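# Hang the spanner on the size-19 outline's peg

## Task

Put the spanner's ring over the peg at the upper end of the tool board's longest spanner outline (the one labelled 19), so that the spanner hangs there by its ring.

## Robot and tools

Robot: two arms, left_arm and right_arm, each ending in a five-finger hand. right_arm has a right hand; left_arm has its mirror image, a left hand. The scene frame has its origin at table-top height, midway between the nominal arm bases, with +z up, +x out over the table, and left_arm on the +y side. The calibrated bases are left_arm (+0.007, +0.358, 0) and right_arm (+0.028, -0.245, 0), each turned slightly about z. Hand poses, velocities and targets in results are given in that arm's own base frame. Fixed cameras and the table use the scene frame. Movement offsets are taken along the current Hand target's own axes.

Hand point: a point 0.15 m out from the wrist mount along the fingers, 0.05 m in front of the palm. Its +z runs along straight fingers and +y points out of the palm. For the right hand, +x runs across the palm away from the thumb; for the left hand, +x points toward the thumb. Straight fingers reach 6-7 cm past the point along +z, and they sit 6 cm behind it along -y. A wrist bracket on the little-finger side can strike things. Arms track commands loosely. At rest they often sit 1-3 cm (up to 5 cm) off the commanded pose, usually low, and this does not by itself mean contact. At each step the commanded orientation is clipped to within 40 degrees of the measured one.

Row layout (used by both execute_actions and move): one flat list of 28 numbers, all in [-1, 1], covering both arms even if only one moves. Numbers 1-6 are left_arm dx, dy, dz, rx, ry, rz. Numbers 7-14 are the left hand: little, ring, middle, index, thumb_bend, thumb_turn, force_limit, speed. Numbers 15-20 are right_arm dx..rz. Numbers 21-28 are the right hand in the same order. The pose numbers are offsets, not poses. They are measured from that arm's Hand target at the start of the action or move. A value of 1.0 means 0.6 m, or 180 degrees for rx, ry, rz, which together form a single rotation vector. Sending all six zeros re-commands the current Hand target; repeating an offset moves the arm again. Finger numbers are absolute targets: +1 is open/straight and -1 is curled. For thumb_turn, +1 puts the thumb beside the palm and -1 puts it in front, opposite the fingers. force_limit runs linearly from about 0 N at -1 to 10 N at +1 (15 N for the thumb motors). speed rises from nearly zero at -1 to full at +0.48 and stays full up to +1. Hand numbers are never left out. To keep a hand as it is, resend the last eight numbers you sent it. If you have sent none yet, send its hand_measured values plus hand_force_limit and hand_speed. To grip, turn the thumb in front (thumb_turn -1); objects roughly 3.5-6.5 cm thick, or handles down to about 2.5 cm, can be held. For a gentle close, use speed -0.94 or lower. To squeeze harder, raise force_limit and send a target more closed than hand_measured. To loosen, send a target more open than hand_measured.

Tools:
- execute_actions(actions, cameras): actions is a list of actions. Each action is a table of up to 15 rows, one per 1/30 s step, and a short table holds its last row. Every row counts from the action's start pose. An empty list returns camera images. cameras takes names or ["all"].
- move(target, speed, blend, blocking, cameras): moves each hand point in a straight line toward the offset pose given by one 28-number row, or by a list of up to 15 rows. All rows count from the same starting Hand targets, not from each other. speed is in m/s, from 0.002 to 4.3, default 0.25; turning is capped at twice that in rad/s. blend is in metres and rounds corners in a list; 0 means stop at each row. The whole move lasts at most 10 s. blocking=false returns after about 0.5 s while the move carries on. The result ends with a move: line giving the ending (done, off_target, moving, held, fault) and any limits (paced = pose clipped, held = steps withheld). Moves do not avoid obstacles or the other arm. Faster moves lag more and hit harder.
- wait(seconds 0-10): lets time pass with the last commands held; a running move continues.
- stop(): brakes a running move.
- zoom_image(camera, region [x0,y0,x1,y1] in pixels, at most 504x504): enlarges part of the latest image from cam_high, cam_left_wrist or cam_right_wrist.
- show_instructions(): shows the reference images.
- finished_scene(): ends the scene irreversibly. The spanner must stay hung without the robot.

Results: end_effector_position (m) and end_effector_quat_wxyz in base frame; Hand target, the commanded pose that later offsets count from; joint positions, velocities and torques. Per motor, in row order: hand_measured, hand_stopped_by (moving, target, force, stalled, fault) and hand_load_n. If a grip is lost, hand_load_n drops to near zero. Images are 672x504; cam_high is fixed, and the wrist cameras are fisheye.

Avoid: dropping the spanner or letting anything leave the table; hitting the board or table hard; slamming; heavy finger loads; fast swings while holding a load; any contact or pinching between the two arms. Don't route a path close to an arm's own base; go round it. Keep arms from staying stretched out or pushing at unreachable poses, because motors heat up and an arm faults at 100 °C (watch for a MOTOR HOT line). To end a push, command the target back beyond the hand point. Objects may occasionally be nudged by outside pushes.

Each tool is called after ">>>" as name([rows], argument=value, ...), one row to a line, values as JSON.

Reference images:

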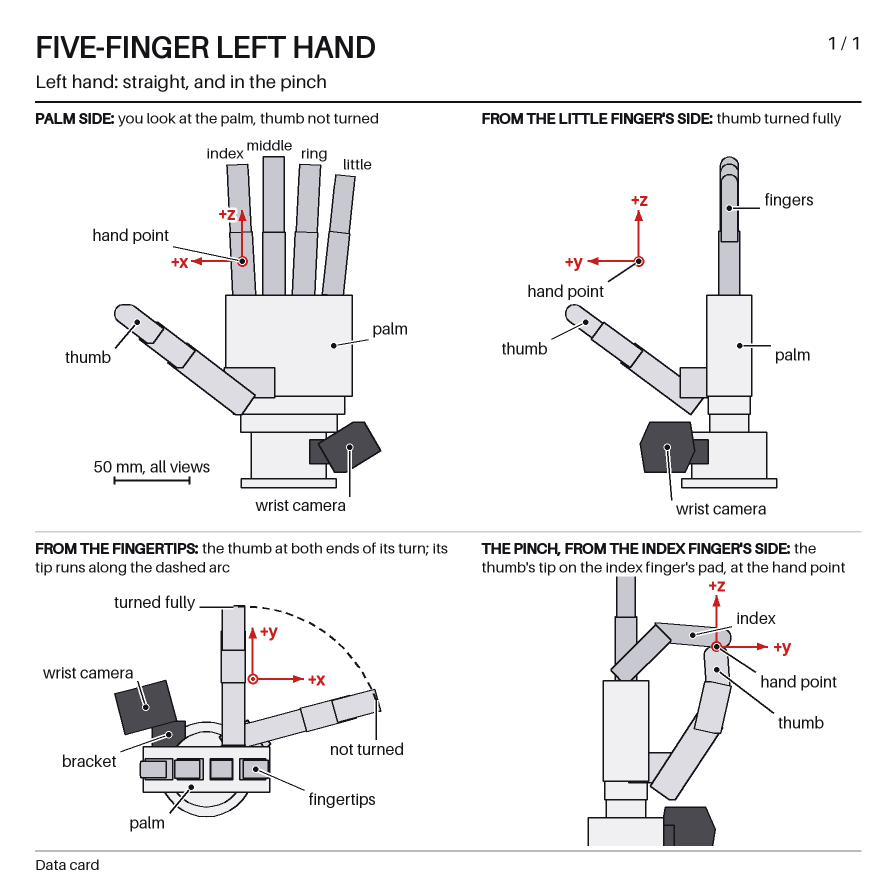

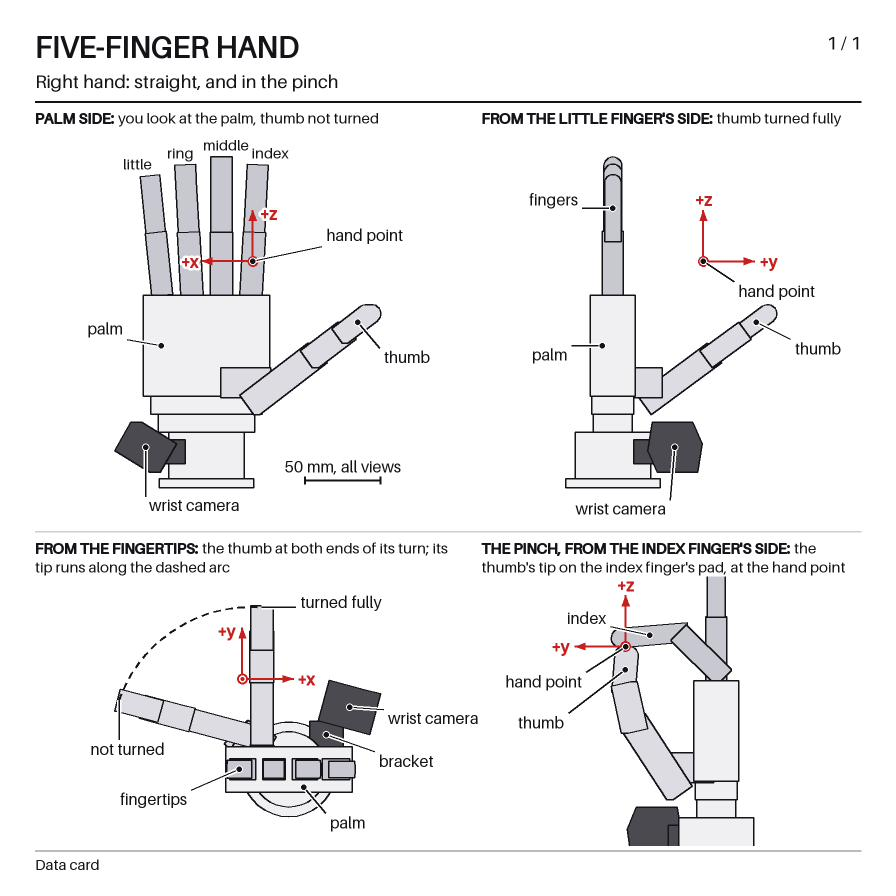

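## Session

>>> execute_actions(actions=[])

Scene clock: 0.00 s.
left_arm: end_effector_position=(+0.4121, +0.1267, +0.2620) hand_measured=(+1.000, +1.000, +1.000, +1.000, +1.000, +1.000) hand_load_n=(+0.0, +0.0, +0.0, +0.0, +0.0, +0.0) hand_stopped_by=(target, target, target, target, target, target) hand_force_limit=0.00 hand_speed=-0.80 end_effector_quat_wxyz=(-0.535, +0.707, -0.164, +0.432) | right_arm: end_effector_position=(+0.3328, +0.0354, +0.3425) hand_measured=(+1.000, +1.000, +1.000, +1.000, +1.000, +1.000) hand_load_n=(+0.0, +0.0, +0.0, +0.0, +0.0, +0.0) hand_stopped_by=(target, target, target, target, target, target) hand_force_limit=0.00 hand_speed=-0.80 end_effector_quat_wxyz=(+0.400, -0.503, +0.599, -0.479)
Joint positions: left_arm=[0.223 0.776 0.438 0.278 -0.439 -0.476] | right_arm=[0.234 0.479 0.735 -0.5 0.4 0.093]
Joint velocities: within noise
Joint torques (N m): no reading
Heat: left arm: hottest waist 28 °C; right arm: hottest shoulder 30 °C.
Hand target: left_arm +0.4161, +0.1276, +0.2761; -0.539, +0.701, -0.159, +0.440 | right_arm +0.3337, +0.0356, +0.3596; +0.410, -0.494, +0.594, -0.484

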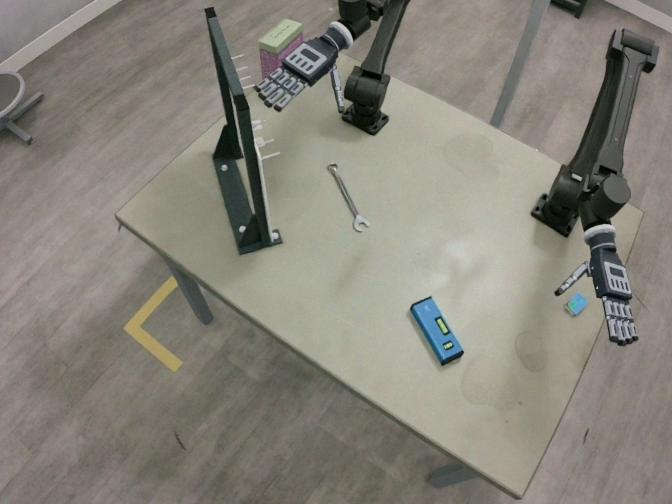

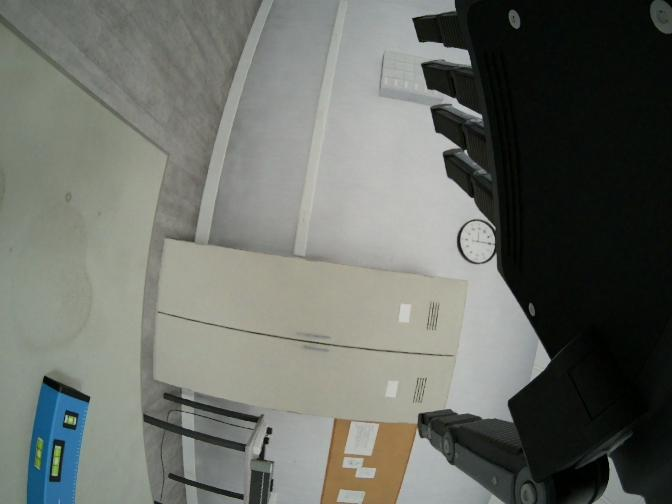

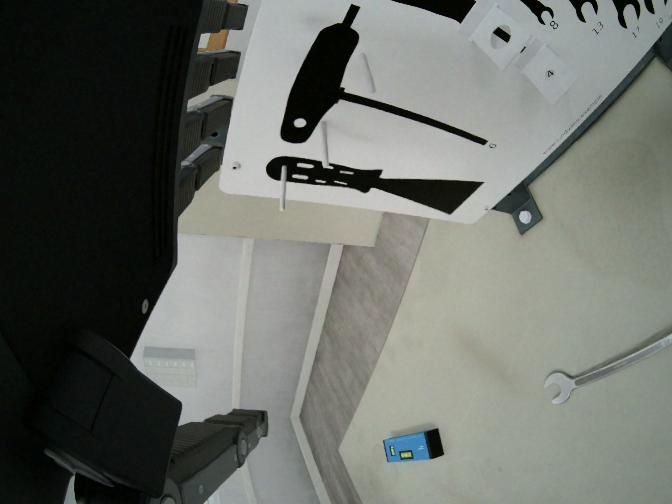

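>>> zoom_image(camera="cam_high", region=[180, 0, 400, 260])

>>> zoom_image(camera="cam_right_wrist", region=[420, 0, 672, 250])

>>> zoom_image(camera="cam_right_wrist", region=[200, 0, 672, 504])

Scaled by 1.938 from the camera's 672x504 image, which has a finer 960x720 frame.

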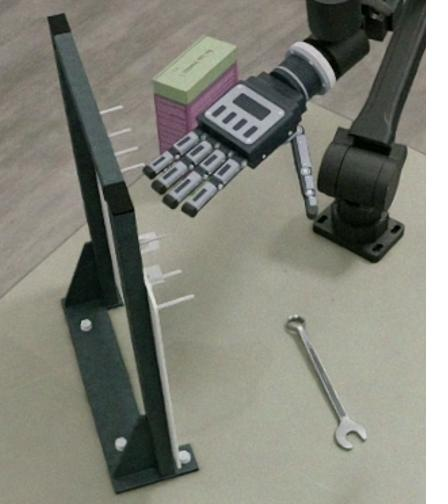

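Scaled by 2.000 from the camera's 672x504 image, which has a finer 960x720 frame.

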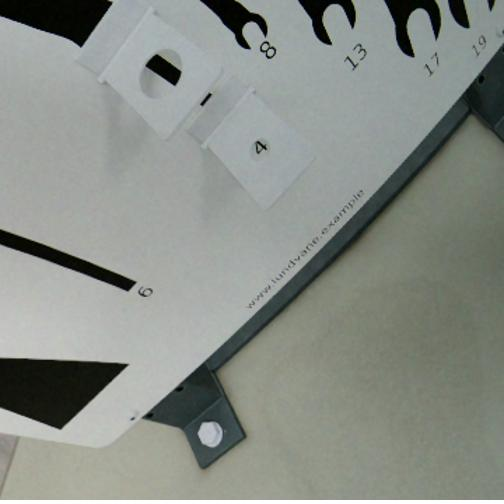

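Scaled by 1.000.

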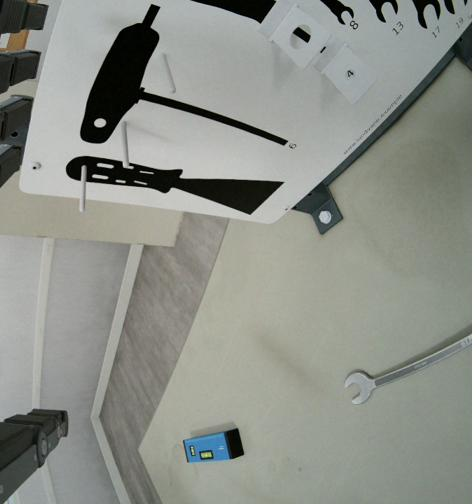

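>>> move(target=[0,0,0,0,0,0,1,1,1,1,1,1,0,-0.8,0.222,0.012,-0.07,0.002,0.218,0.043,1,1,1,1,1,1,0,-0.8], speed=0.2, cameras=["cam_high","cam_right_wrist"])

Scene clock: 195.13 s.
left_arm: end_effector_position=(+0.4121, +0.1267, +0.2620) hand_measured=(+1.000, +1.000, +1.000, +1.000, +1.000, +1.000) hand_load_n=(+0.0, +0.0, +0.0, -0.5, +0.0, -0.5) hand_stopped_by=(target, target, target, target, target, target) hand_force_limit=0.00 hand_speed=-0.80 end_effector_quat_wxyz=(-0.535, +0.707, -0.164, +0.432) | right_arm: end_effector_position=(+0.2687, -0.0857, +0.3320) hand_measured=(+1.000, +1.000, +1.000, +1.000, +1.000, +1.000) hand_load_n=(+0.0, -0.5, +0.0, +0.0, +0.0, +0.0) hand_stopped_by=(target, target, target, target, target, target) hand_force_limit=0.00 hand_speed=-0.80 end_effector_quat_wxyz=(+0.205, -0.281, +0.726, -0.593)
Joint positions: left_arm=[0.223 0.776 0.438 0.278 -0.439 -0.476] | right_arm=[0.232 0.428 0.735 -0.754 1.057 0.359]
Joint torques (N m): left_arm=[1.9 -2.67 11.56 2.1 -0.12 -0.05] | right_arm=[-0.44 -0.79 12.36 1.37 0.65 0.02]
Heat: left arm: hottest elbow 38 °C; right arm: hottest elbow 45 °C.
Hand target: left_arm +0.4161, +0.1276, +0.2761; -0.539, +0.701, -0.159, +0.440 | right_arm +0.2685, -0.0881, +0.3594; +0.220, -0.261, +0.727, -0.596
Off the commanded pose: left_arm 0.015 m, 1 deg | right_arm 0.028 m, 3 deg.
move: off_target (left_arm, right_arm)
camera_calibration:
cam_right_wrist: T_world_to_cam=[[-0.386368, -0.0238785, -0.922035, 0.40621], [0.277807, 0.95023, -0.14102, 0.054132], [0.879513, -0.310633, -0.360505, -0.0349491], [0, 0, 0, 1]] pos_world=[0.172646, -0.0525946, 0.369574]
Images, in order (width x height): cam_high 672x504, cam_right_wrist 672x504.

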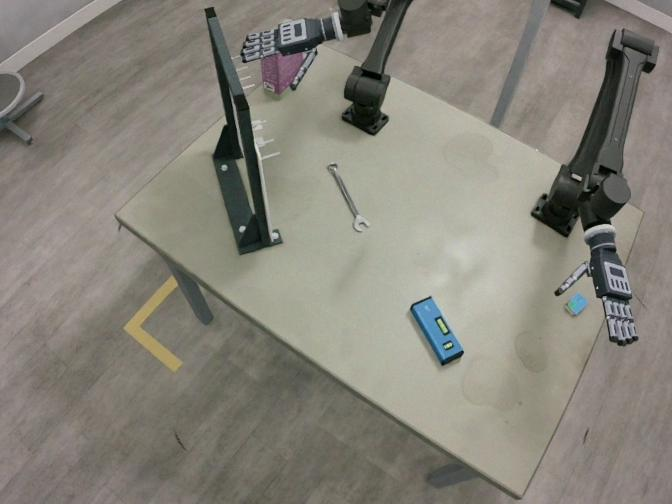

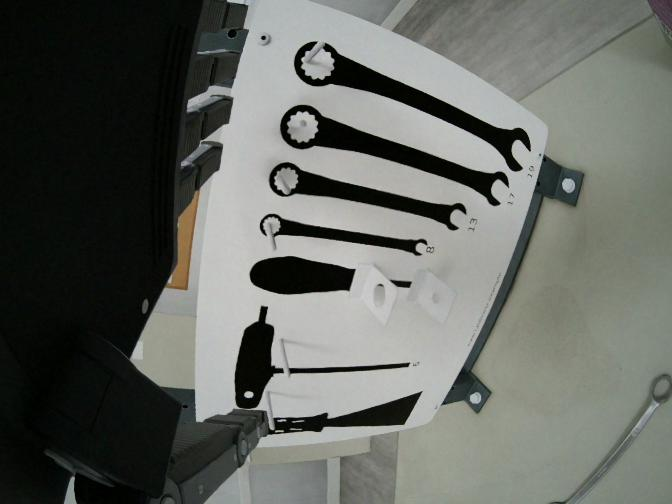

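>>> zoom_image(camera="cam_right_wrist", region=[240, 20, 600, 290])

>>> zoom_image(camera="cam_high", region=[310, 140, 390, 250])

Scaled by 1.400 from the camera's 672x504 image, which has a finer 960x720 frame.

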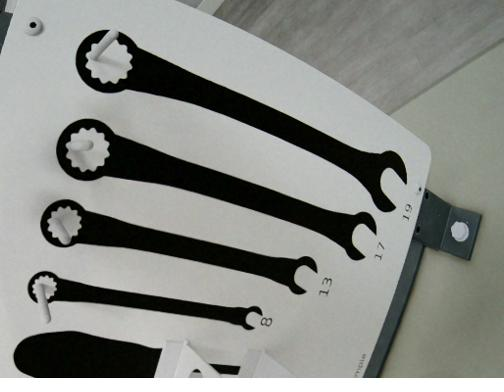

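Scaled by 4.582 from the camera's 672x504 image, which has a finer 960x720 frame.

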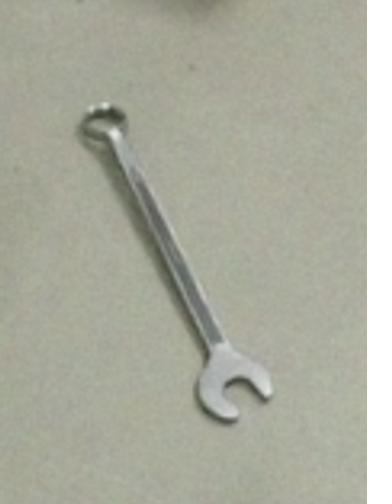

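>>> move([
  [0,0,0,0,0,0,1,1,1,1,1,1,0,-0.8,-0.2438,0.2810,-0.2138,-0.1045,-0.0884,-0.0361,-1,-1,0.15,0.15,0.6,-1,0,-0.3],
  [0,0,0,0,0,0,1,1,1,1,1,1,0,-0.8,-0.2428,0.3955,-0.1912,-0.1045,-0.0884,-0.0361,-1,-1,0.15,0.15,0.6,-1,0,-0.3],
], speed=0.2, blend=0.03, cameras=["cam_high","cam_right_wrist"])

Scene clock: 409.13 s.
left_arm: end_effector_position=(+0.4121, +0.1267, +0.2620) hand_measured=(+1.000, +1.000, +1.000, +1.000, +1.000, +1.000) hand_load_n=(+0.0, +0.0, +0.0, +0.0, +0.0, -0.5) hand_stopped_by=(target, target, target, target, target, target) hand_force_limit=0.00 hand_speed=-0.80 end_effector_quat_wxyz=(-0.535, +0.707, -0.164, +0.432) | right_arm: end_effector_position=(+0.2800, +0.1269, +0.1567) hand_measured=(-1.000, -1.000, +0.150, +0.150, +0.600, -1.000) hand_load_n=(+0.0, +0.0, +0.0, +0.0, +0.0, +0.0) hand_stopped_by=(target, target, target, target, target, target) hand_force_limit=0.00 hand_speed=-0.30 end_effector_quat_wxyz=(+0.239, -0.413, +0.761, -0.439)
Joint positions: left_arm=[0.223 0.776 0.438 0.278 -0.439 -0.476] | right_arm=[0.877 0.914 0.666 -1.12 1.036 1.338]
Joint torques (N m): left_arm=[1.79 -2.37 11.62 2.09 -0.11 -0.05] | right_arm=[0.32 -4.37 6.43 1.83 0.8 0.01]
Heat: left arm: hottest elbow 40 °C; right arm: hottest elbow 53 °C.
Hand target: left_arm +0.4161, +0.1276, +0.2761; -0.539, +0.701, -0.159, +0.440 | right_arm +0.2799, +0.1281, +0.1502; +0.239, -0.413, +0.761, -0.439
Off the commanded pose: left_arm 0.015 m, 1 deg | right_arm 0.007 m, 0 deg.
move: off_target (left_arm)
camera_calibration:
cam_right_wrist: T_world_to_cam=[[-0.573779, 0.0462951, -0.8177, 0.2812], [-0.00474792, 0.998196, 0.0598458, -0.134137], [0.818996, 0.0382206, -0.572525, -0.0361227], [0, 0, 0, 1]] pos_world=[0.190294, 0.122257, 0.217284]
Images, in order (width x height): cam_high 672x504, cam_right_wrist 672x504.

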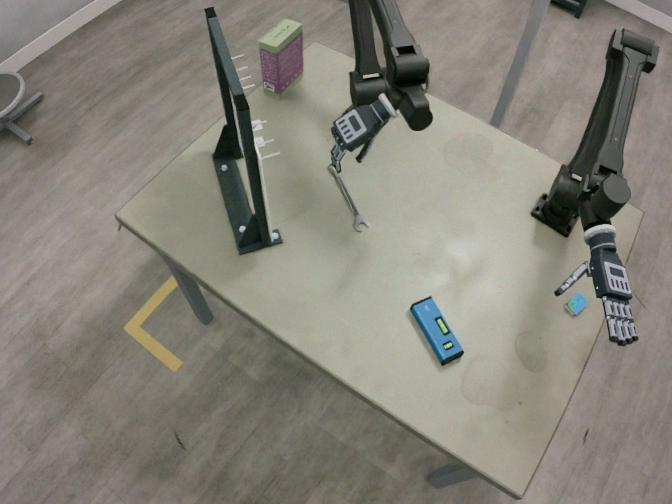

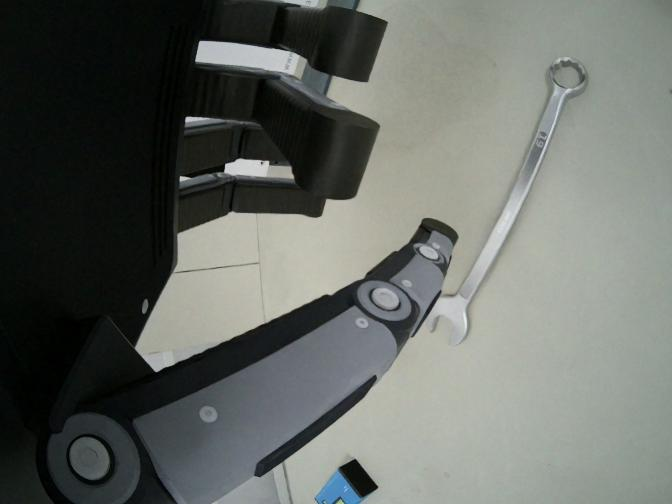

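>>> move(target=[0,0,0,0,0,0,1,1,1,1,1,1,0,-0.8,-0.0148,0.1107,0.1082,0,0.0048,0.0028,-1,-1,-0.05,-0.05,0.5,-1,0,-0.3], speed=0.15, cameras=["cam_high","cam_right_wrist"])

>>> zoom_image(camera="cam_right_wrist", region=[230, 60, 530, 360])

Scene clock: 459.83 s.
left_arm: end_effector_position=(+0.4121, +0.1267, +0.2620) hand_measured=(+1.000, +1.000, +1.000, +1.000, +1.000, +1.000) hand_load_n=(+0.0, +0.0, -0.5, +0.0, +0.0, -0.5) hand_stopped_by=(target, target, target, target, target, target) hand_force_limit=0.00 hand_speed=-0.80 end_effector_quat_wxyz=(-0.535, +0.707, -0.164, +0.432) | right_arm: end_effector_position=(+0.3057, +0.1276, +0.0684) hand_measured=(-1.000, -1.000, -0.050, -0.050, +0.500, -1.000) hand_load_n=(+0.0, +0.0, +0.0, +0.0, +0.0, +0.0) hand_stopped_by=(target, target, target, target, target, target) hand_force_limit=0.00 hand_speed=-0.30 end_effector_quat_wxyz=(+0.243, -0.403, +0.766, -0.439)
Joint positions: left_arm=[0.223 0.776 0.438 0.278 -0.439 -0.476] | right_arm=[0.802 1.086 0.503 -0.675 1.022 1.228]
Joint torques (N m): left_arm=[1.79 -2.49 11.59 2.06 -0.12 -0.05] | right_arm=[0.09 -5.19 5.27 1.66 0.66 -0.2]
Heat: left arm: hottest elbow 41 °C; right arm: hottest elbow 42 °C.
Hand target: left_arm +0.4161, +0.1276, +0.2761; -0.539, +0.701, -0.159, +0.440 | right_arm +0.3040, +0.1231, +0.0602; +0.235, -0.407, +0.765, -0.441
Off the commanded pose: left_arm 0.015 m, 1 deg | right_arm 0.009 m, 1 deg.
move: off_target (left_arm)
camera_calibration:
cam_right_wrist: T_world_to_cam=[[-0.563538, 0.0647465, -0.823549, 0.218671], [0.0105188, 0.997405, 0.0712171, -0.134791], [0.826023, 0.0314708, -0.562757, -0.109767], [0, 0, 0, 1]] pos_world=[0.215317, 0.123738, 0.127914]
Images, in order (width x height): cam_high 672x504, cam_right_wrist 672x504.

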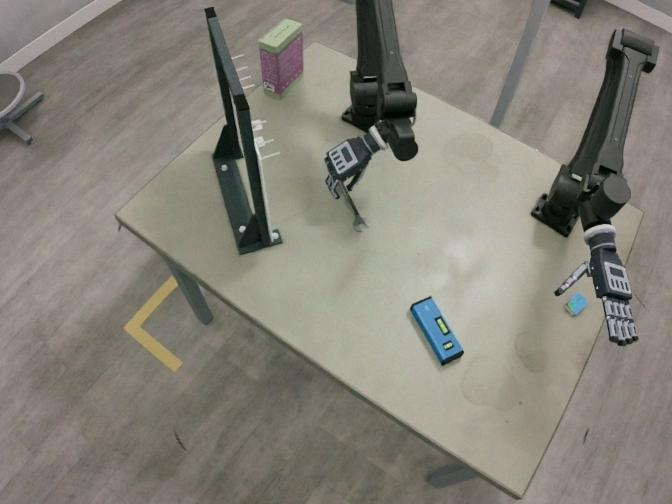

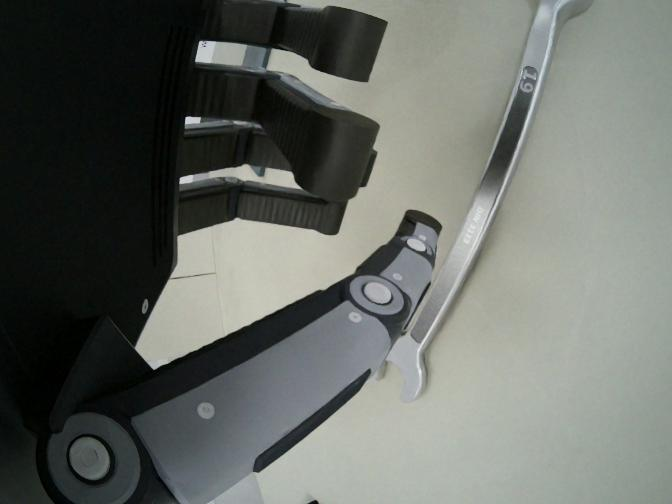

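Scaled by 1.680 from the camera's 672x504 image, which has a finer 960x720 frame.

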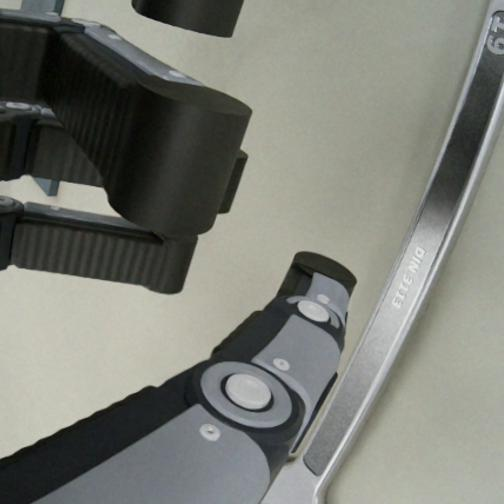

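>>> move(target=[0,0,0,0,0,0,1,1,1,1,1,1,0,-0.8,0,0.0548,0.0318,0,-0.0072,-0.0042,-1,-1,-0.05,-0.05,0.5,-1,0,-0.3], speed=0.1, cameras=["cam_right_wrist"])

>>> zoom_image(camera="cam_right_wrist", region=[230, 60, 530, 360])

Scene clock: 502.67 s.
left_arm: end_effector_position=(+0.4121, +0.1267, +0.2620) hand_measured=(+1.000, +1.000, +1.000, +1.000, +1.000, +1.000) hand_load_n=(+0.0, +0.0, +0.0, +0.0, +0.0, +0.0) hand_stopped_by=(target, target, target, target, target, target) hand_force_limit=0.00 hand_speed=-0.80 end_effector_quat_wxyz=(-0.535, +0.707, -0.164, +0.432) | right_arm: end_effector_position=(+0.3081, +0.1291, +0.0384) hand_measured=(-1.000, -1.000, -0.050, -0.050, +0.500, -1.000) hand_load_n=(+0.5, +0.0, +0.0, +0.0, -1.5, -3.0) hand_stopped_by=(target, target, target, target, target, target) hand_force_limit=0.00 hand_speed=-0.30 end_effector_quat_wxyz=(+0.253, -0.412, +0.757, -0.439)
Joint positions: left_arm=[0.223 0.776 0.438 0.278 -0.439 -0.476] | right_arm=[0.798 1.149 0.435 -0.477 1.019 1.159]
Joint torques (N m): left_arm=[1.85 -2.49 11.58 2.09 -0.11 -0.05] | right_arm=[0.91 -4.25 4.29 2.19 0.37 -0.05]
Heat: left arm: hottest elbow 41 °C; right arm: hottest elbow 39 °C.
Hand target: left_arm +0.4161, +0.1276, +0.2761; -0.539, +0.701, -0.159, +0.440 | right_arm +0.3040, +0.1232, +0.0222; +0.240, -0.417, +0.759, -0.438
Off the commanded pose: left_arm 0.015 m, 1 deg | right_arm 0.018 m, 2 deg.
move: off_target (left_arm, right_arm)
camera_calibration:
cam_right_wrist: T_world_to_cam=[[-0.555348, 0.0458361, -0.830354, 0.195397], [-0.0208021, 0.997402, 0.0689699, -0.124469], [0.831358, 0.0555754, -0.552952, -0.133796], [0, 0, 0, 1]] pos_world=[0.217156, 0.122625, 0.0968508]
Images, in order (width x height): cam_right_wrist 672x504.

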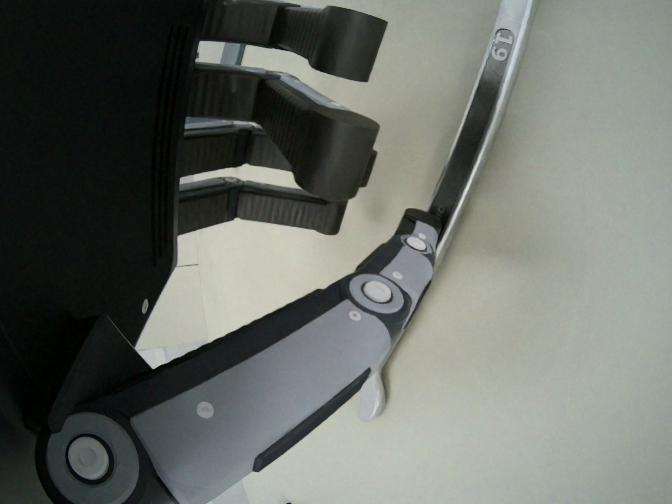

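Scaled by 1.680 from the camera's 672x504 image, which has a finer 960x720 frame.

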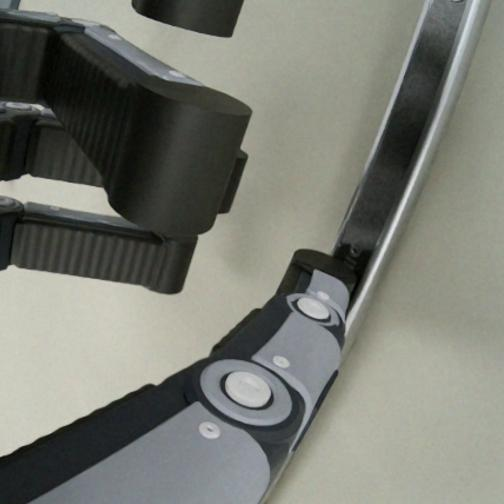

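>>> wait(seconds=0.1, cameras=["cam_high", "cam_left_wrist", "cam_right_wrist"])

>>> zoom_image(camera="cam_high", region=[300, 110, 430, 240])

Scene clock: 540.80 s.
left_arm: end_effector_position=(+0.4121, +0.1267, +0.2620) hand_measured=(+1.000, +1.000, +1.000, +1.000, +1.000, +1.000) hand_load_n=(+0.0, -0.5, +0.0, +0.0, +0.0, -0.5) hand_stopped_by=(target, target, target, target, target, target) hand_force_limit=0.00 hand_speed=-0.80 end_effector_quat_wxyz=(-0.535, +0.707, -0.164, +0.432) | right_arm: end_effector_position=(+0.3082, +0.1291, +0.0384) hand_measured=(-1.000, -1.000, -0.050, -0.050, +0.500, -1.000) hand_load_n=(+0.0, +0.0, +0.5, +0.0, -1.5, -3.0) hand_stopped_by=(target, target, target, target, target, target) hand_force_limit=0.00 hand_speed=-0.30 end_effector_quat_wxyz=(+0.253, -0.412, +0.757, -0.439)
Joint positions: left_arm=[0.223 0.776 0.438 0.278 -0.439 -0.476] | right_arm=[0.798 1.149 0.435 -0.477 1.019 1.159]
Joint torques (N m): left_arm=[1.85 -2.55 11.6 2.06 -0.11 -0.06] | right_arm=[0.44 -5.01 4.42 2.14 0.36 -0.03]
Heat: left arm: hottest elbow 42 °C; right arm: hottest elbow 38 °C.
Hand target: left_arm +0.4161, +0.1276, +0.2761; -0.539, +0.701, -0.159, +0.440 | right_arm +0.3040, +0.1232, +0.0222; +0.241, -0.417, +0.760, -0.438
Off the commanded pose: left_arm 0.015 m, 1 deg | right_arm 0.018 m, 2 deg.
wait: 0.10 s; at rest from the start
camera_calibration:
cam_right_wrist: T_world_to_cam=[[-0.555445, 0.0454083, -0.830313, 0.195466], [-0.0212003, 0.99741, 0.0687287, -0.124361], [0.831283, 0.0557778, -0.553044, -0.133795], [0, 0, 0, 1]] pos_world=[0.217156, 0.122626, 0.0968505]

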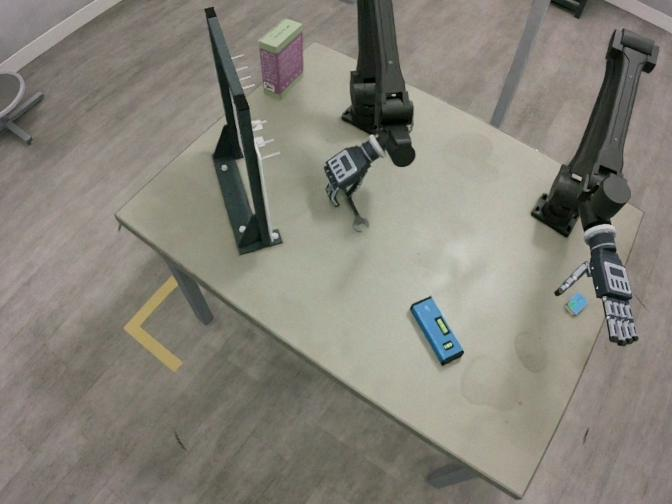

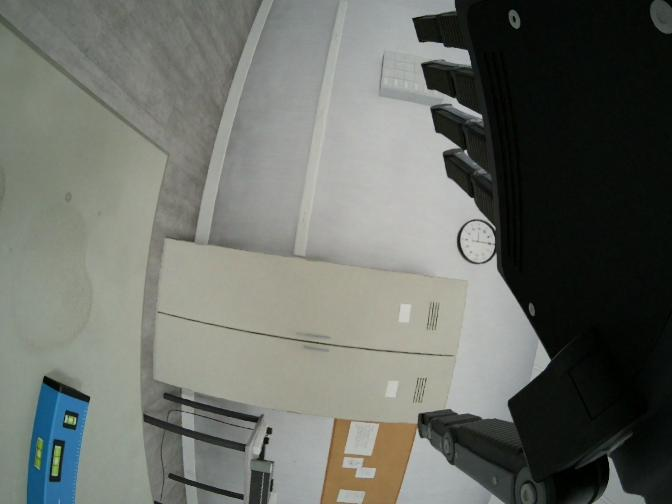

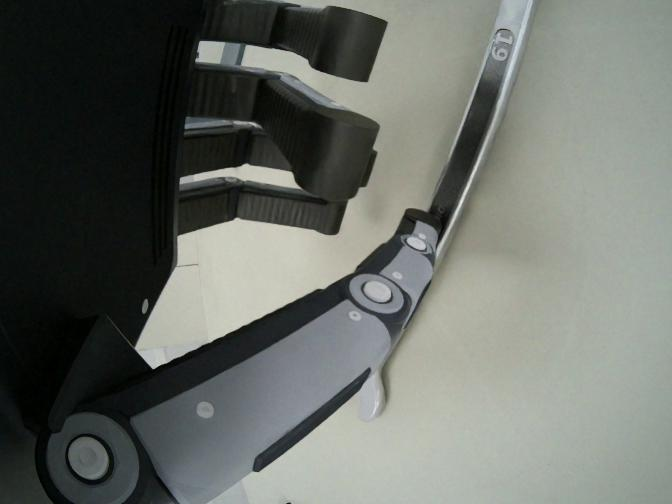

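Scaled by 3.877 from the camera's 672x504 image, which has a finer 960x720 frame.

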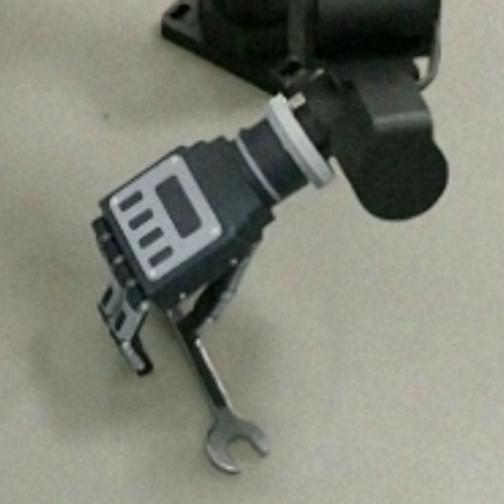

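>>> move(target=[0,0,0,0,0,0,1,1,1,1,1,1,0,-0.8,0,-0.0361,-0.0209,0,0,0,-1,-1,-0.05,-0.05,0.5,-1,0,-0.3], speed=0.1, cameras=["cam_right_wrist"])

Scene clock: 560.70 s.
left_arm: end_effector_position=(+0.4121, +0.1267, +0.2620) hand_measured=(+1.000, +1.000, +1.000, +1.000, +1.000, +1.000) hand_load_n=(+0.0, +0.0, -0.5, +0.0, +0.0, +0.0) hand_stopped_by=(target, target, target, target, target, target) hand_force_limit=0.00 hand_speed=-0.80 end_effector_quat_wxyz=(-0.535, +0.707, -0.164, +0.432) | right_arm: end_effector_position=(+0.2994, +0.1208, +0.0390) hand_measured=(-1.000, -1.000, -0.050, -0.050, +0.500, -1.000) hand_load_n=(+0.0, +0.0, +0.0, +0.0, +0.0, +0.5) hand_stopped_by=(target, target, target, target, target, target) hand_force_limit=0.00 hand_speed=-0.30 end_effector_quat_wxyz=(+0.236, -0.422, +0.757, -0.440)
Joint positions: left_arm=[0.223 0.776 0.438 0.278 -0.439 -0.476] | right_arm=[0.795 1.123 0.435 -0.544 1.011 1.159]
Joint torques (N m): left_arm=[1.85 -2.61 11.56 2.09 -0.11 -0.05] | right_arm=[0.26 -7 7.01 0.36 0.68 -0.1]
Heat: left arm: hottest elbow 42 °C; right arm: hottest elbow 38 °C.
Hand target: left_arm +0.4161, +0.1276, +0.2761; -0.539, +0.701, -0.159, +0.440 | right_arm +0.3040, +0.1232, +0.0473; +0.241, -0.417, +0.759, -0.438
Off the commanded pose: left_arm 0.015 m, 1 deg | right_arm 0.010 m, 1 deg.
move: off_target (left_arm)
camera_calibration:
cam_right_wrist: T_world_to_cam=[[-0.582933, 0.0268642, -0.812076, 0.201322], [-0.0187918, 0.99874, 0.0465286, -0.116349], [0.812303, 0.0423834, -0.581694, -0.117323], [0, 0, 0, 1]] pos_world=[0.210472, 0.115767, 0.100657]
Images, in order (width x height): cam_right_wrist 672x504.

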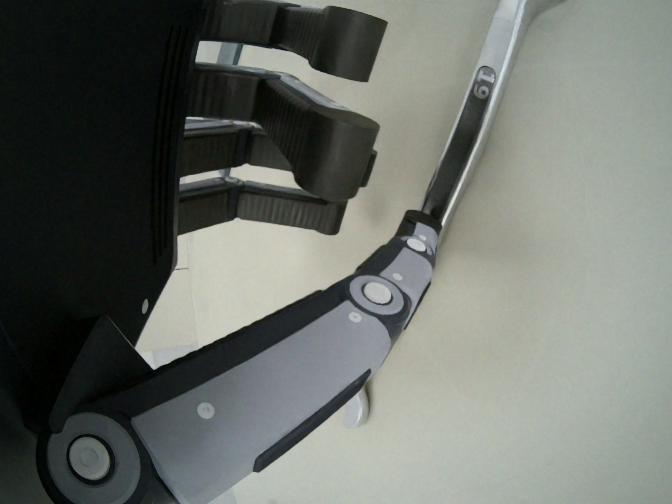

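>>> zoom_image(camera="cam_right_wrist", region=[330, 60, 570, 300])

Scaled by 2.100 from the camera's 672x504 image, which has a finer 960x720 frame.

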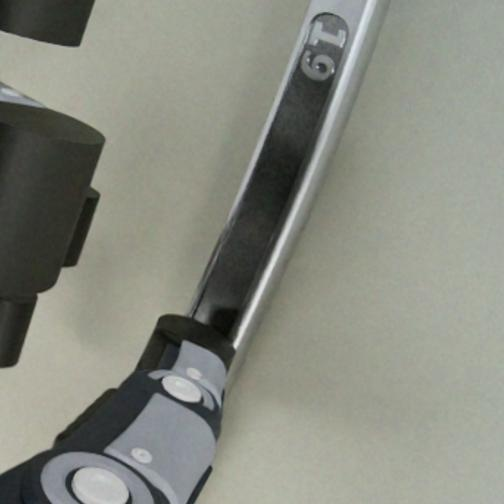

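>>> move([
  [0,0,0,0,0,0,1,1,1,1,1,1,0,-0.8,-0.0005,-0.009,-0.0245,0,0,0,-1,-1,-0.05,-0.05,0.5,-1,0,-0.3],
  [0,0,0,0,0,0,1,1,1,1,1,1,0,-0.8,-0.0005,0.0233,-0.006,0,0,0,-1,-1,-0.05,-0.05,0.5,-1,0,-0.3],
], speed=0.08, cameras=["cam_right_wrist"])

>>> zoom_image(camera="cam_right_wrist", region=[330, 60, 570, 300])

Scene clock: 631.33 s.
left_arm: end_effector_position=(+0.4121, +0.1267, +0.2620) hand_measured=(+1.000, +1.000, +1.000, +1.000, +1.000, +1.000) hand_load_n=(+0.0, +0.0, +0.0, +0.0, +0.0, -0.5) hand_stopped_by=(target, target, target, target, target, target) hand_force_limit=0.00 hand_speed=-0.80 end_effector_quat_wxyz=(-0.535, +0.707, -0.164, +0.432) | right_arm: end_effector_position=(+0.2913, +0.1225, +0.0356) hand_measured=(-1.000, -1.000, -0.050, -0.050, +0.500, -1.000) hand_load_n=(+0.0, +0.0, +0.0, +0.0, +0.0, +0.0) hand_stopped_by=(target, target, target, target, target, target) hand_force_limit=0.00 hand_speed=-0.30 end_effector_quat_wxyz=(+0.233, -0.420, +0.759, -0.440)
Joint positions: left_arm=[0.223 0.776 0.438 0.278 -0.439 -0.476] | right_arm=[0.824 1.13 0.435 -0.595 1.017 1.226]
Joint torques (N m): left_arm=[1.79 -2.61 11.56 2.07 -0.11 -0.05] | right_arm=[0.26 -5.07 6.32 1.62 0.97 0]
Heat: left arm: hottest elbow 42 °C; right arm: hottest elbow 40 °C.
Hand target: left_arm +0.4161, +0.1276, +0.2761; -0.539, +0.701, -0.159, +0.440 | right_arm +0.2957, +0.1289, +0.0370; +0.241, -0.417, +0.760, -0.438
Off the commanded pose: left_arm 0.015 m, 1 deg | right_arm 0.008 m, 1 deg.
move: off_target (left_arm)
camera_calibration:
cam_right_wrist: T_world_to_cam=[[-0.586498, 0.0322299, -0.809309, 0.194021], [-0.0117671, 0.998763, 0.0483022, -0.120138], [0.809865, 0.0378524, -0.585394, -0.11135], [0, 0, 0, 1]] pos_world=[0.202558, 0.117951, 0.0976422]
Images, in order (width x height): cam_right_wrist 672x504.

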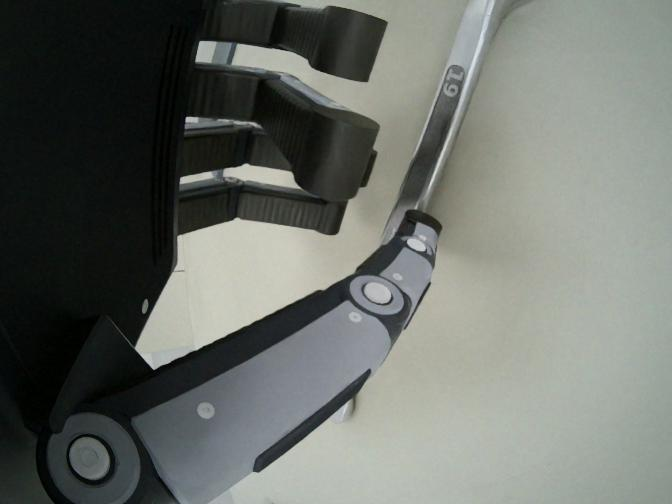

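Scaled by 2.100 from the camera's 672x504 image, which has a finer 960x720 frame.

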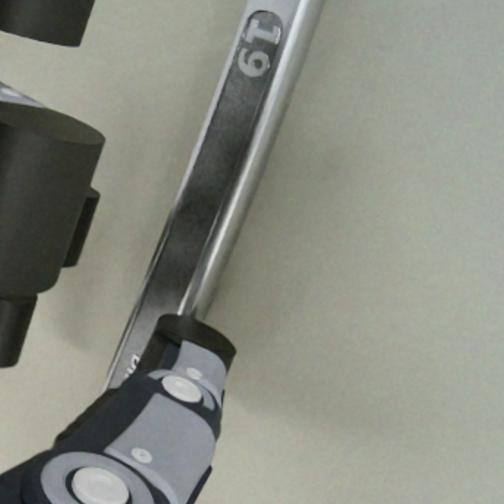

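>>> move(target=[0,0,0,0,0,0,1,1,1,1,1,1,0,-0.8,0,0.0159,0.0092,0,0,0,-1,-1,-0.05,-0.05,0.5,-1,0,-0.3], speed=0.08, cameras=["cam_right_wrist"])

>>> zoom_image(camera="cam_right_wrist", region=[330, 60, 570, 300])

Scene clock: 651.13 s.
left_arm: end_effector_position=(+0.4121, +0.1267, +0.2620) hand_measured=(+1.000, +1.000, +1.000, +1.000, +1.000, +1.000) hand_load_n=(-0.5, +0.0, +0.0, +0.0, +0.0, -0.5) hand_stopped_by=(target, target, target, target, target, target) hand_force_limit=0.00 hand_speed=-0.80 end_effector_quat_wxyz=(-0.535, +0.707, -0.164, +0.432) | right_arm: end_effector_position=(+0.2959, +0.1280, +0.0301) hand_measured=(-1.000, -1.000, -0.050, -0.050, +0.500, -1.000) hand_load_n=(+0.0, +0.0, +0.0, +0.0, +0.5, +0.0) hand_stopped_by=(target, target, target, target, target, target) hand_force_limit=0.00 hand_speed=-0.30 end_effector_quat_wxyz=(+0.238, -0.418, +0.760, -0.438)
Joint positions: left_arm=[0.223 0.776 0.438 0.278 -0.439 -0.476] | right_arm=[0.825 1.163 0.435 -0.549 1.017 1.226]
Joint torques (N m): left_arm=[1.9 -2.49 11.56 2.07 -0.12 -0.06] | right_arm=[1.32 -4.95 5.24 2.03 1.01 -0.05]
Heat: left arm: hottest elbow 43 °C; right arm: hottest elbow 40 °C.
Hand target: left_arm +0.4161, +0.1276, +0.2761; -0.539, +0.701, -0.159, +0.440 | right_arm +0.2956, +0.1290, +0.0259; +0.241, -0.417, +0.760, -0.438
Off the commanded pose: left_arm 0.015 m, 1 deg | right_arm 0.004 m, 0 deg.
move: off_target (left_arm)
camera_calibration:
cam_right_wrist: T_world_to_cam=[[-0.579387, 0.0392805, -0.814106, 0.189306], [-0.0134134, 0.998243, 0.0577112, -0.125064], [0.814942, 0.0443571, -0.577842, -0.121085], [0, 0, 0, 1]] pos_world=[0.206681, 0.122779, 0.0913652]
Images, in order (width x height): cam_right_wrist 672x504.

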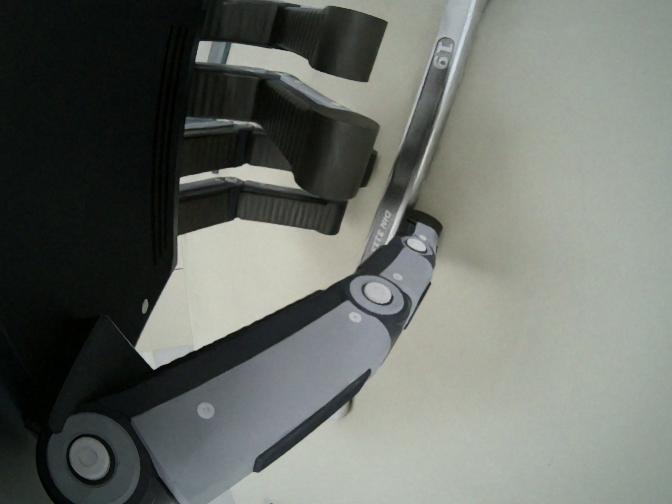

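Scaled by 2.100 from the camera's 672x504 image, which has a finer 960x720 frame.

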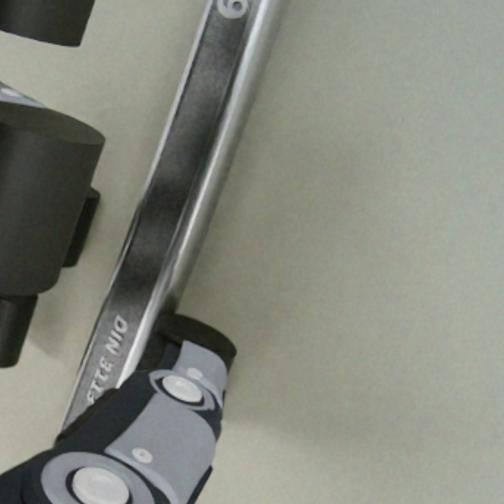

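>>> move([
  [0,0,0,0,0,0,1,1,1,1,1,1,0,-0.8,0,0,0,0,0,0,-1,-1,-0.15,-0.15,0.42,-1,-0.2,-0.7],
  [0,0,0,0,0,0,1,1,1,1,1,1,0,-0.8,0,0.0087,0.005,0,0,0,-1,-1,-0.15,-0.15,0.42,-1,-0.2,-0.7],
], speed=0.05, cameras=["cam_right_wrist"])

>>> zoom_image(camera="cam_right_wrist", region=[280, 80, 520, 320])

Scene clock: 668.33 s.
left_arm: end_effector_position=(+0.4121, +0.1267, +0.2620) hand_measured=(+1.000, +1.000, +1.000, +1.000, +1.000, +1.000) hand_load_n=(+0.0, +0.0, +0.0, +0.0, +0.0, +0.0) hand_stopped_by=(target, target, target, target, target, target) hand_force_limit=0.00 hand_speed=-0.80 end_effector_quat_wxyz=(-0.535, +0.707, -0.164, +0.432) | right_arm: end_effector_position=(+0.2983, +0.1302, +0.0275) hand_measured=(-1.000, -1.000, -0.150, -0.150, +0.420, -1.000) hand_load_n=(+0.0, +0.0, -1.5, -0.5, +0.5, +0.0) hand_stopped_by=(target, target, target, target, target, target) hand_force_limit=-0.20 hand_speed=-0.70 end_effector_quat_wxyz=(+0.242, -0.415, +0.760, -0.437)
Joint positions: left_arm=[0.223 0.776 0.438 0.278 -0.439 -0.476] | right_arm=[0.825 1.179 0.433 -0.523 1.019 1.226]
Joint torques (N m): left_arm=[1.96 -2.49 11.59 2.07 -0.11 -0.07] | right_arm=[0.56 -5.42 4.7 2 0.88 0.04]
Heat: left arm: hottest elbow 43 °C; right arm: hottest elbow 39 °C.
Hand target: left_arm +0.4161, +0.1276, +0.2761; -0.539, +0.701, -0.159, +0.440 | right_arm +0.2956, +0.1289, +0.0199; +0.240, -0.417, +0.759, -0.438
Off the commanded pose: left_arm 0.015 m, 1 deg | right_arm 0.008 m, 0 deg.
move: off_target (left_arm)
camera_calibration:
cam_right_wrist: T_world_to_cam=[[-0.573681, 0.043663, -0.817914, 0.186188], [-0.0132653, 0.997952, 0.0625782, -0.127173], [0.818971, 0.0467498, -0.571927, -0.126345], [0, 0, 0, 1]] pos_world=[0.208598, 0.12469, 0.0879844]
Images, in order (width x height): cam_right_wrist 672x504.

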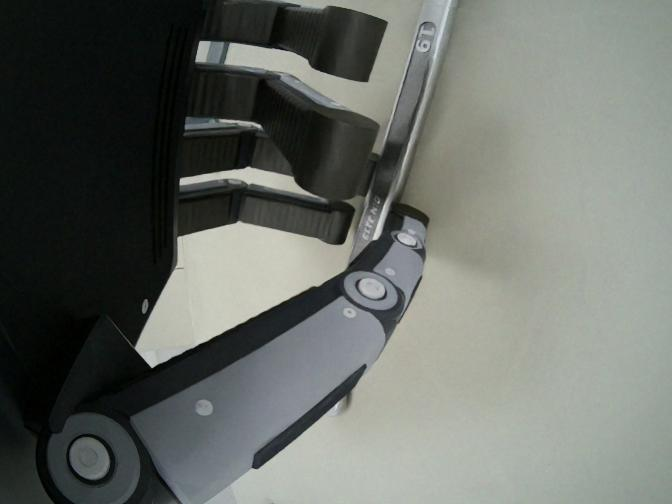

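Scaled by 2.100 from the camera's 672x504 image, which has a finer 960x720 frame.

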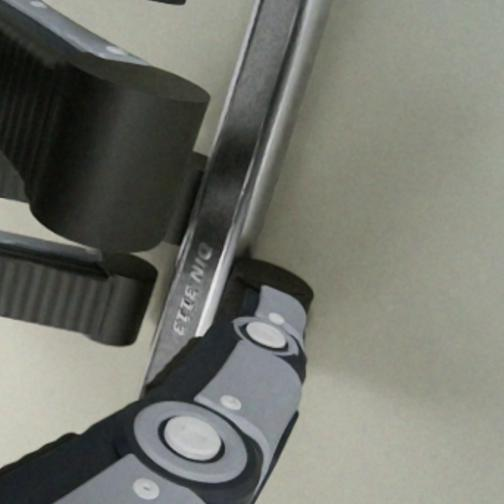

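>>> move(target=[0,0,0,0,0,0,1,1,1,1,1,1,0,-0.8,0,0,0,0,0,0,-1,-1,-0.45,-0.45,0.12,-1,-0.25,-0.94], speed=0.05, cameras=["cam_right_wrist"])

>>> zoom_image(camera="cam_right_wrist", region=[280, 80, 520, 320])

Scene clock: 682.60 s.
left_arm: end_effector_position=(+0.4121, +0.1267, +0.2620) hand_measured=(+1.000, +1.000, +1.000, +1.000, +1.000, +1.000) hand_load_n=(+0.0, +0.0, +0.0, +0.0, +0.0, +0.0) hand_stopped_by=(target, target, target, target, target, target) hand_force_limit=0.00 hand_speed=-0.80 end_effector_quat_wxyz=(-0.535, +0.707, -0.164, +0.432) | right_arm: end_effector_position=(+0.2985, +0.1303, +0.0265) hand_measured=(-1.000, -1.000, -0.204, -0.262, +0.376, -1.000) hand_load_n=(+0.0, +0.0, +3.0, +3.5, +6.5, +0.5) hand_stopped_by=(target, target, force, force, force, target) hand_force_limit=-0.25 hand_speed=-0.94 end_effector_quat_wxyz=(+0.241, -0.416, +0.760, -0.438)
Joint positions: left_arm=[0.223 0.776 0.438 0.278 -0.439 -0.476] | right_arm=[0.825 1.184 0.433 -0.52 1.02 1.226]
Joint torques (N m): left_arm=[1.9 -2.55 11.62 2.1 -0.11 -0.06] | right_arm=[0.97 -6.12 4.85 1.55 0.91 -0.01]
Heat: left arm: hottest elbow 43 °C; right arm: hottest elbow 39 °C.
Hand target: left_arm +0.4161, +0.1276, +0.2761; -0.539, +0.701, -0.159, +0.440 | right_arm +0.2956, +0.1289, +0.0199; +0.240, -0.417, +0.759, -0.438
Off the commanded pose: left_arm 0.015 m, 1 deg | right_arm 0.007 m, 0 deg.
move: off_target (left_arm)
camera_calibration:
cam_right_wrist: T_world_to_cam=[[-0.574249, 0.0425568, -0.817574, 0.185783], [-0.0131195, 0.998041, 0.0611654, -0.127228], [0.818575, 0.0458503, -0.572566, -0.126781], [0, 0, 0, 1]] pos_world=[0.208797, 0.124886, 0.0870828]
Images, in order (width x height): cam_right_wrist 672x504.

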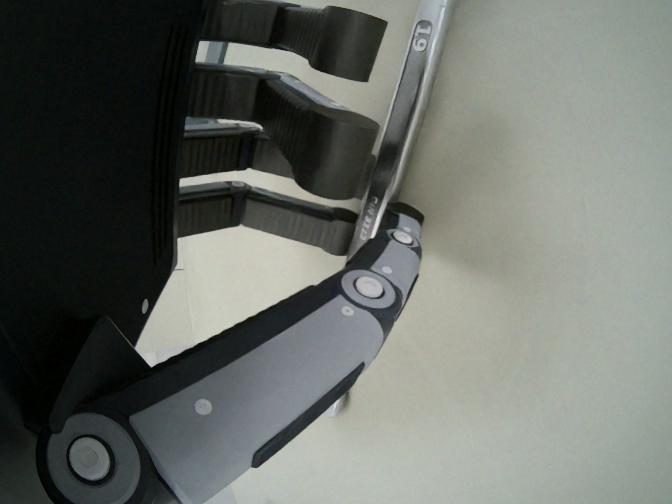

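Scaled by 2.100 from the camera's 672x504 image, which has a finer 960x720 frame.

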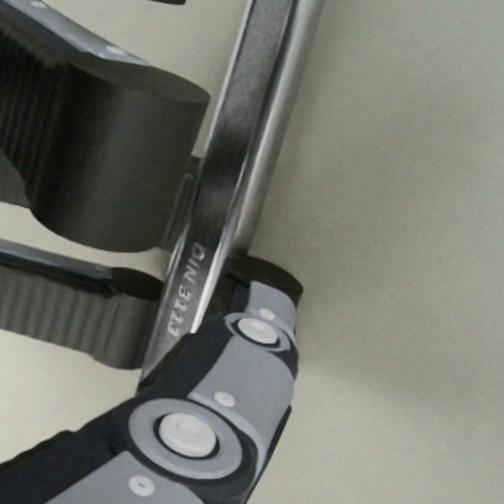

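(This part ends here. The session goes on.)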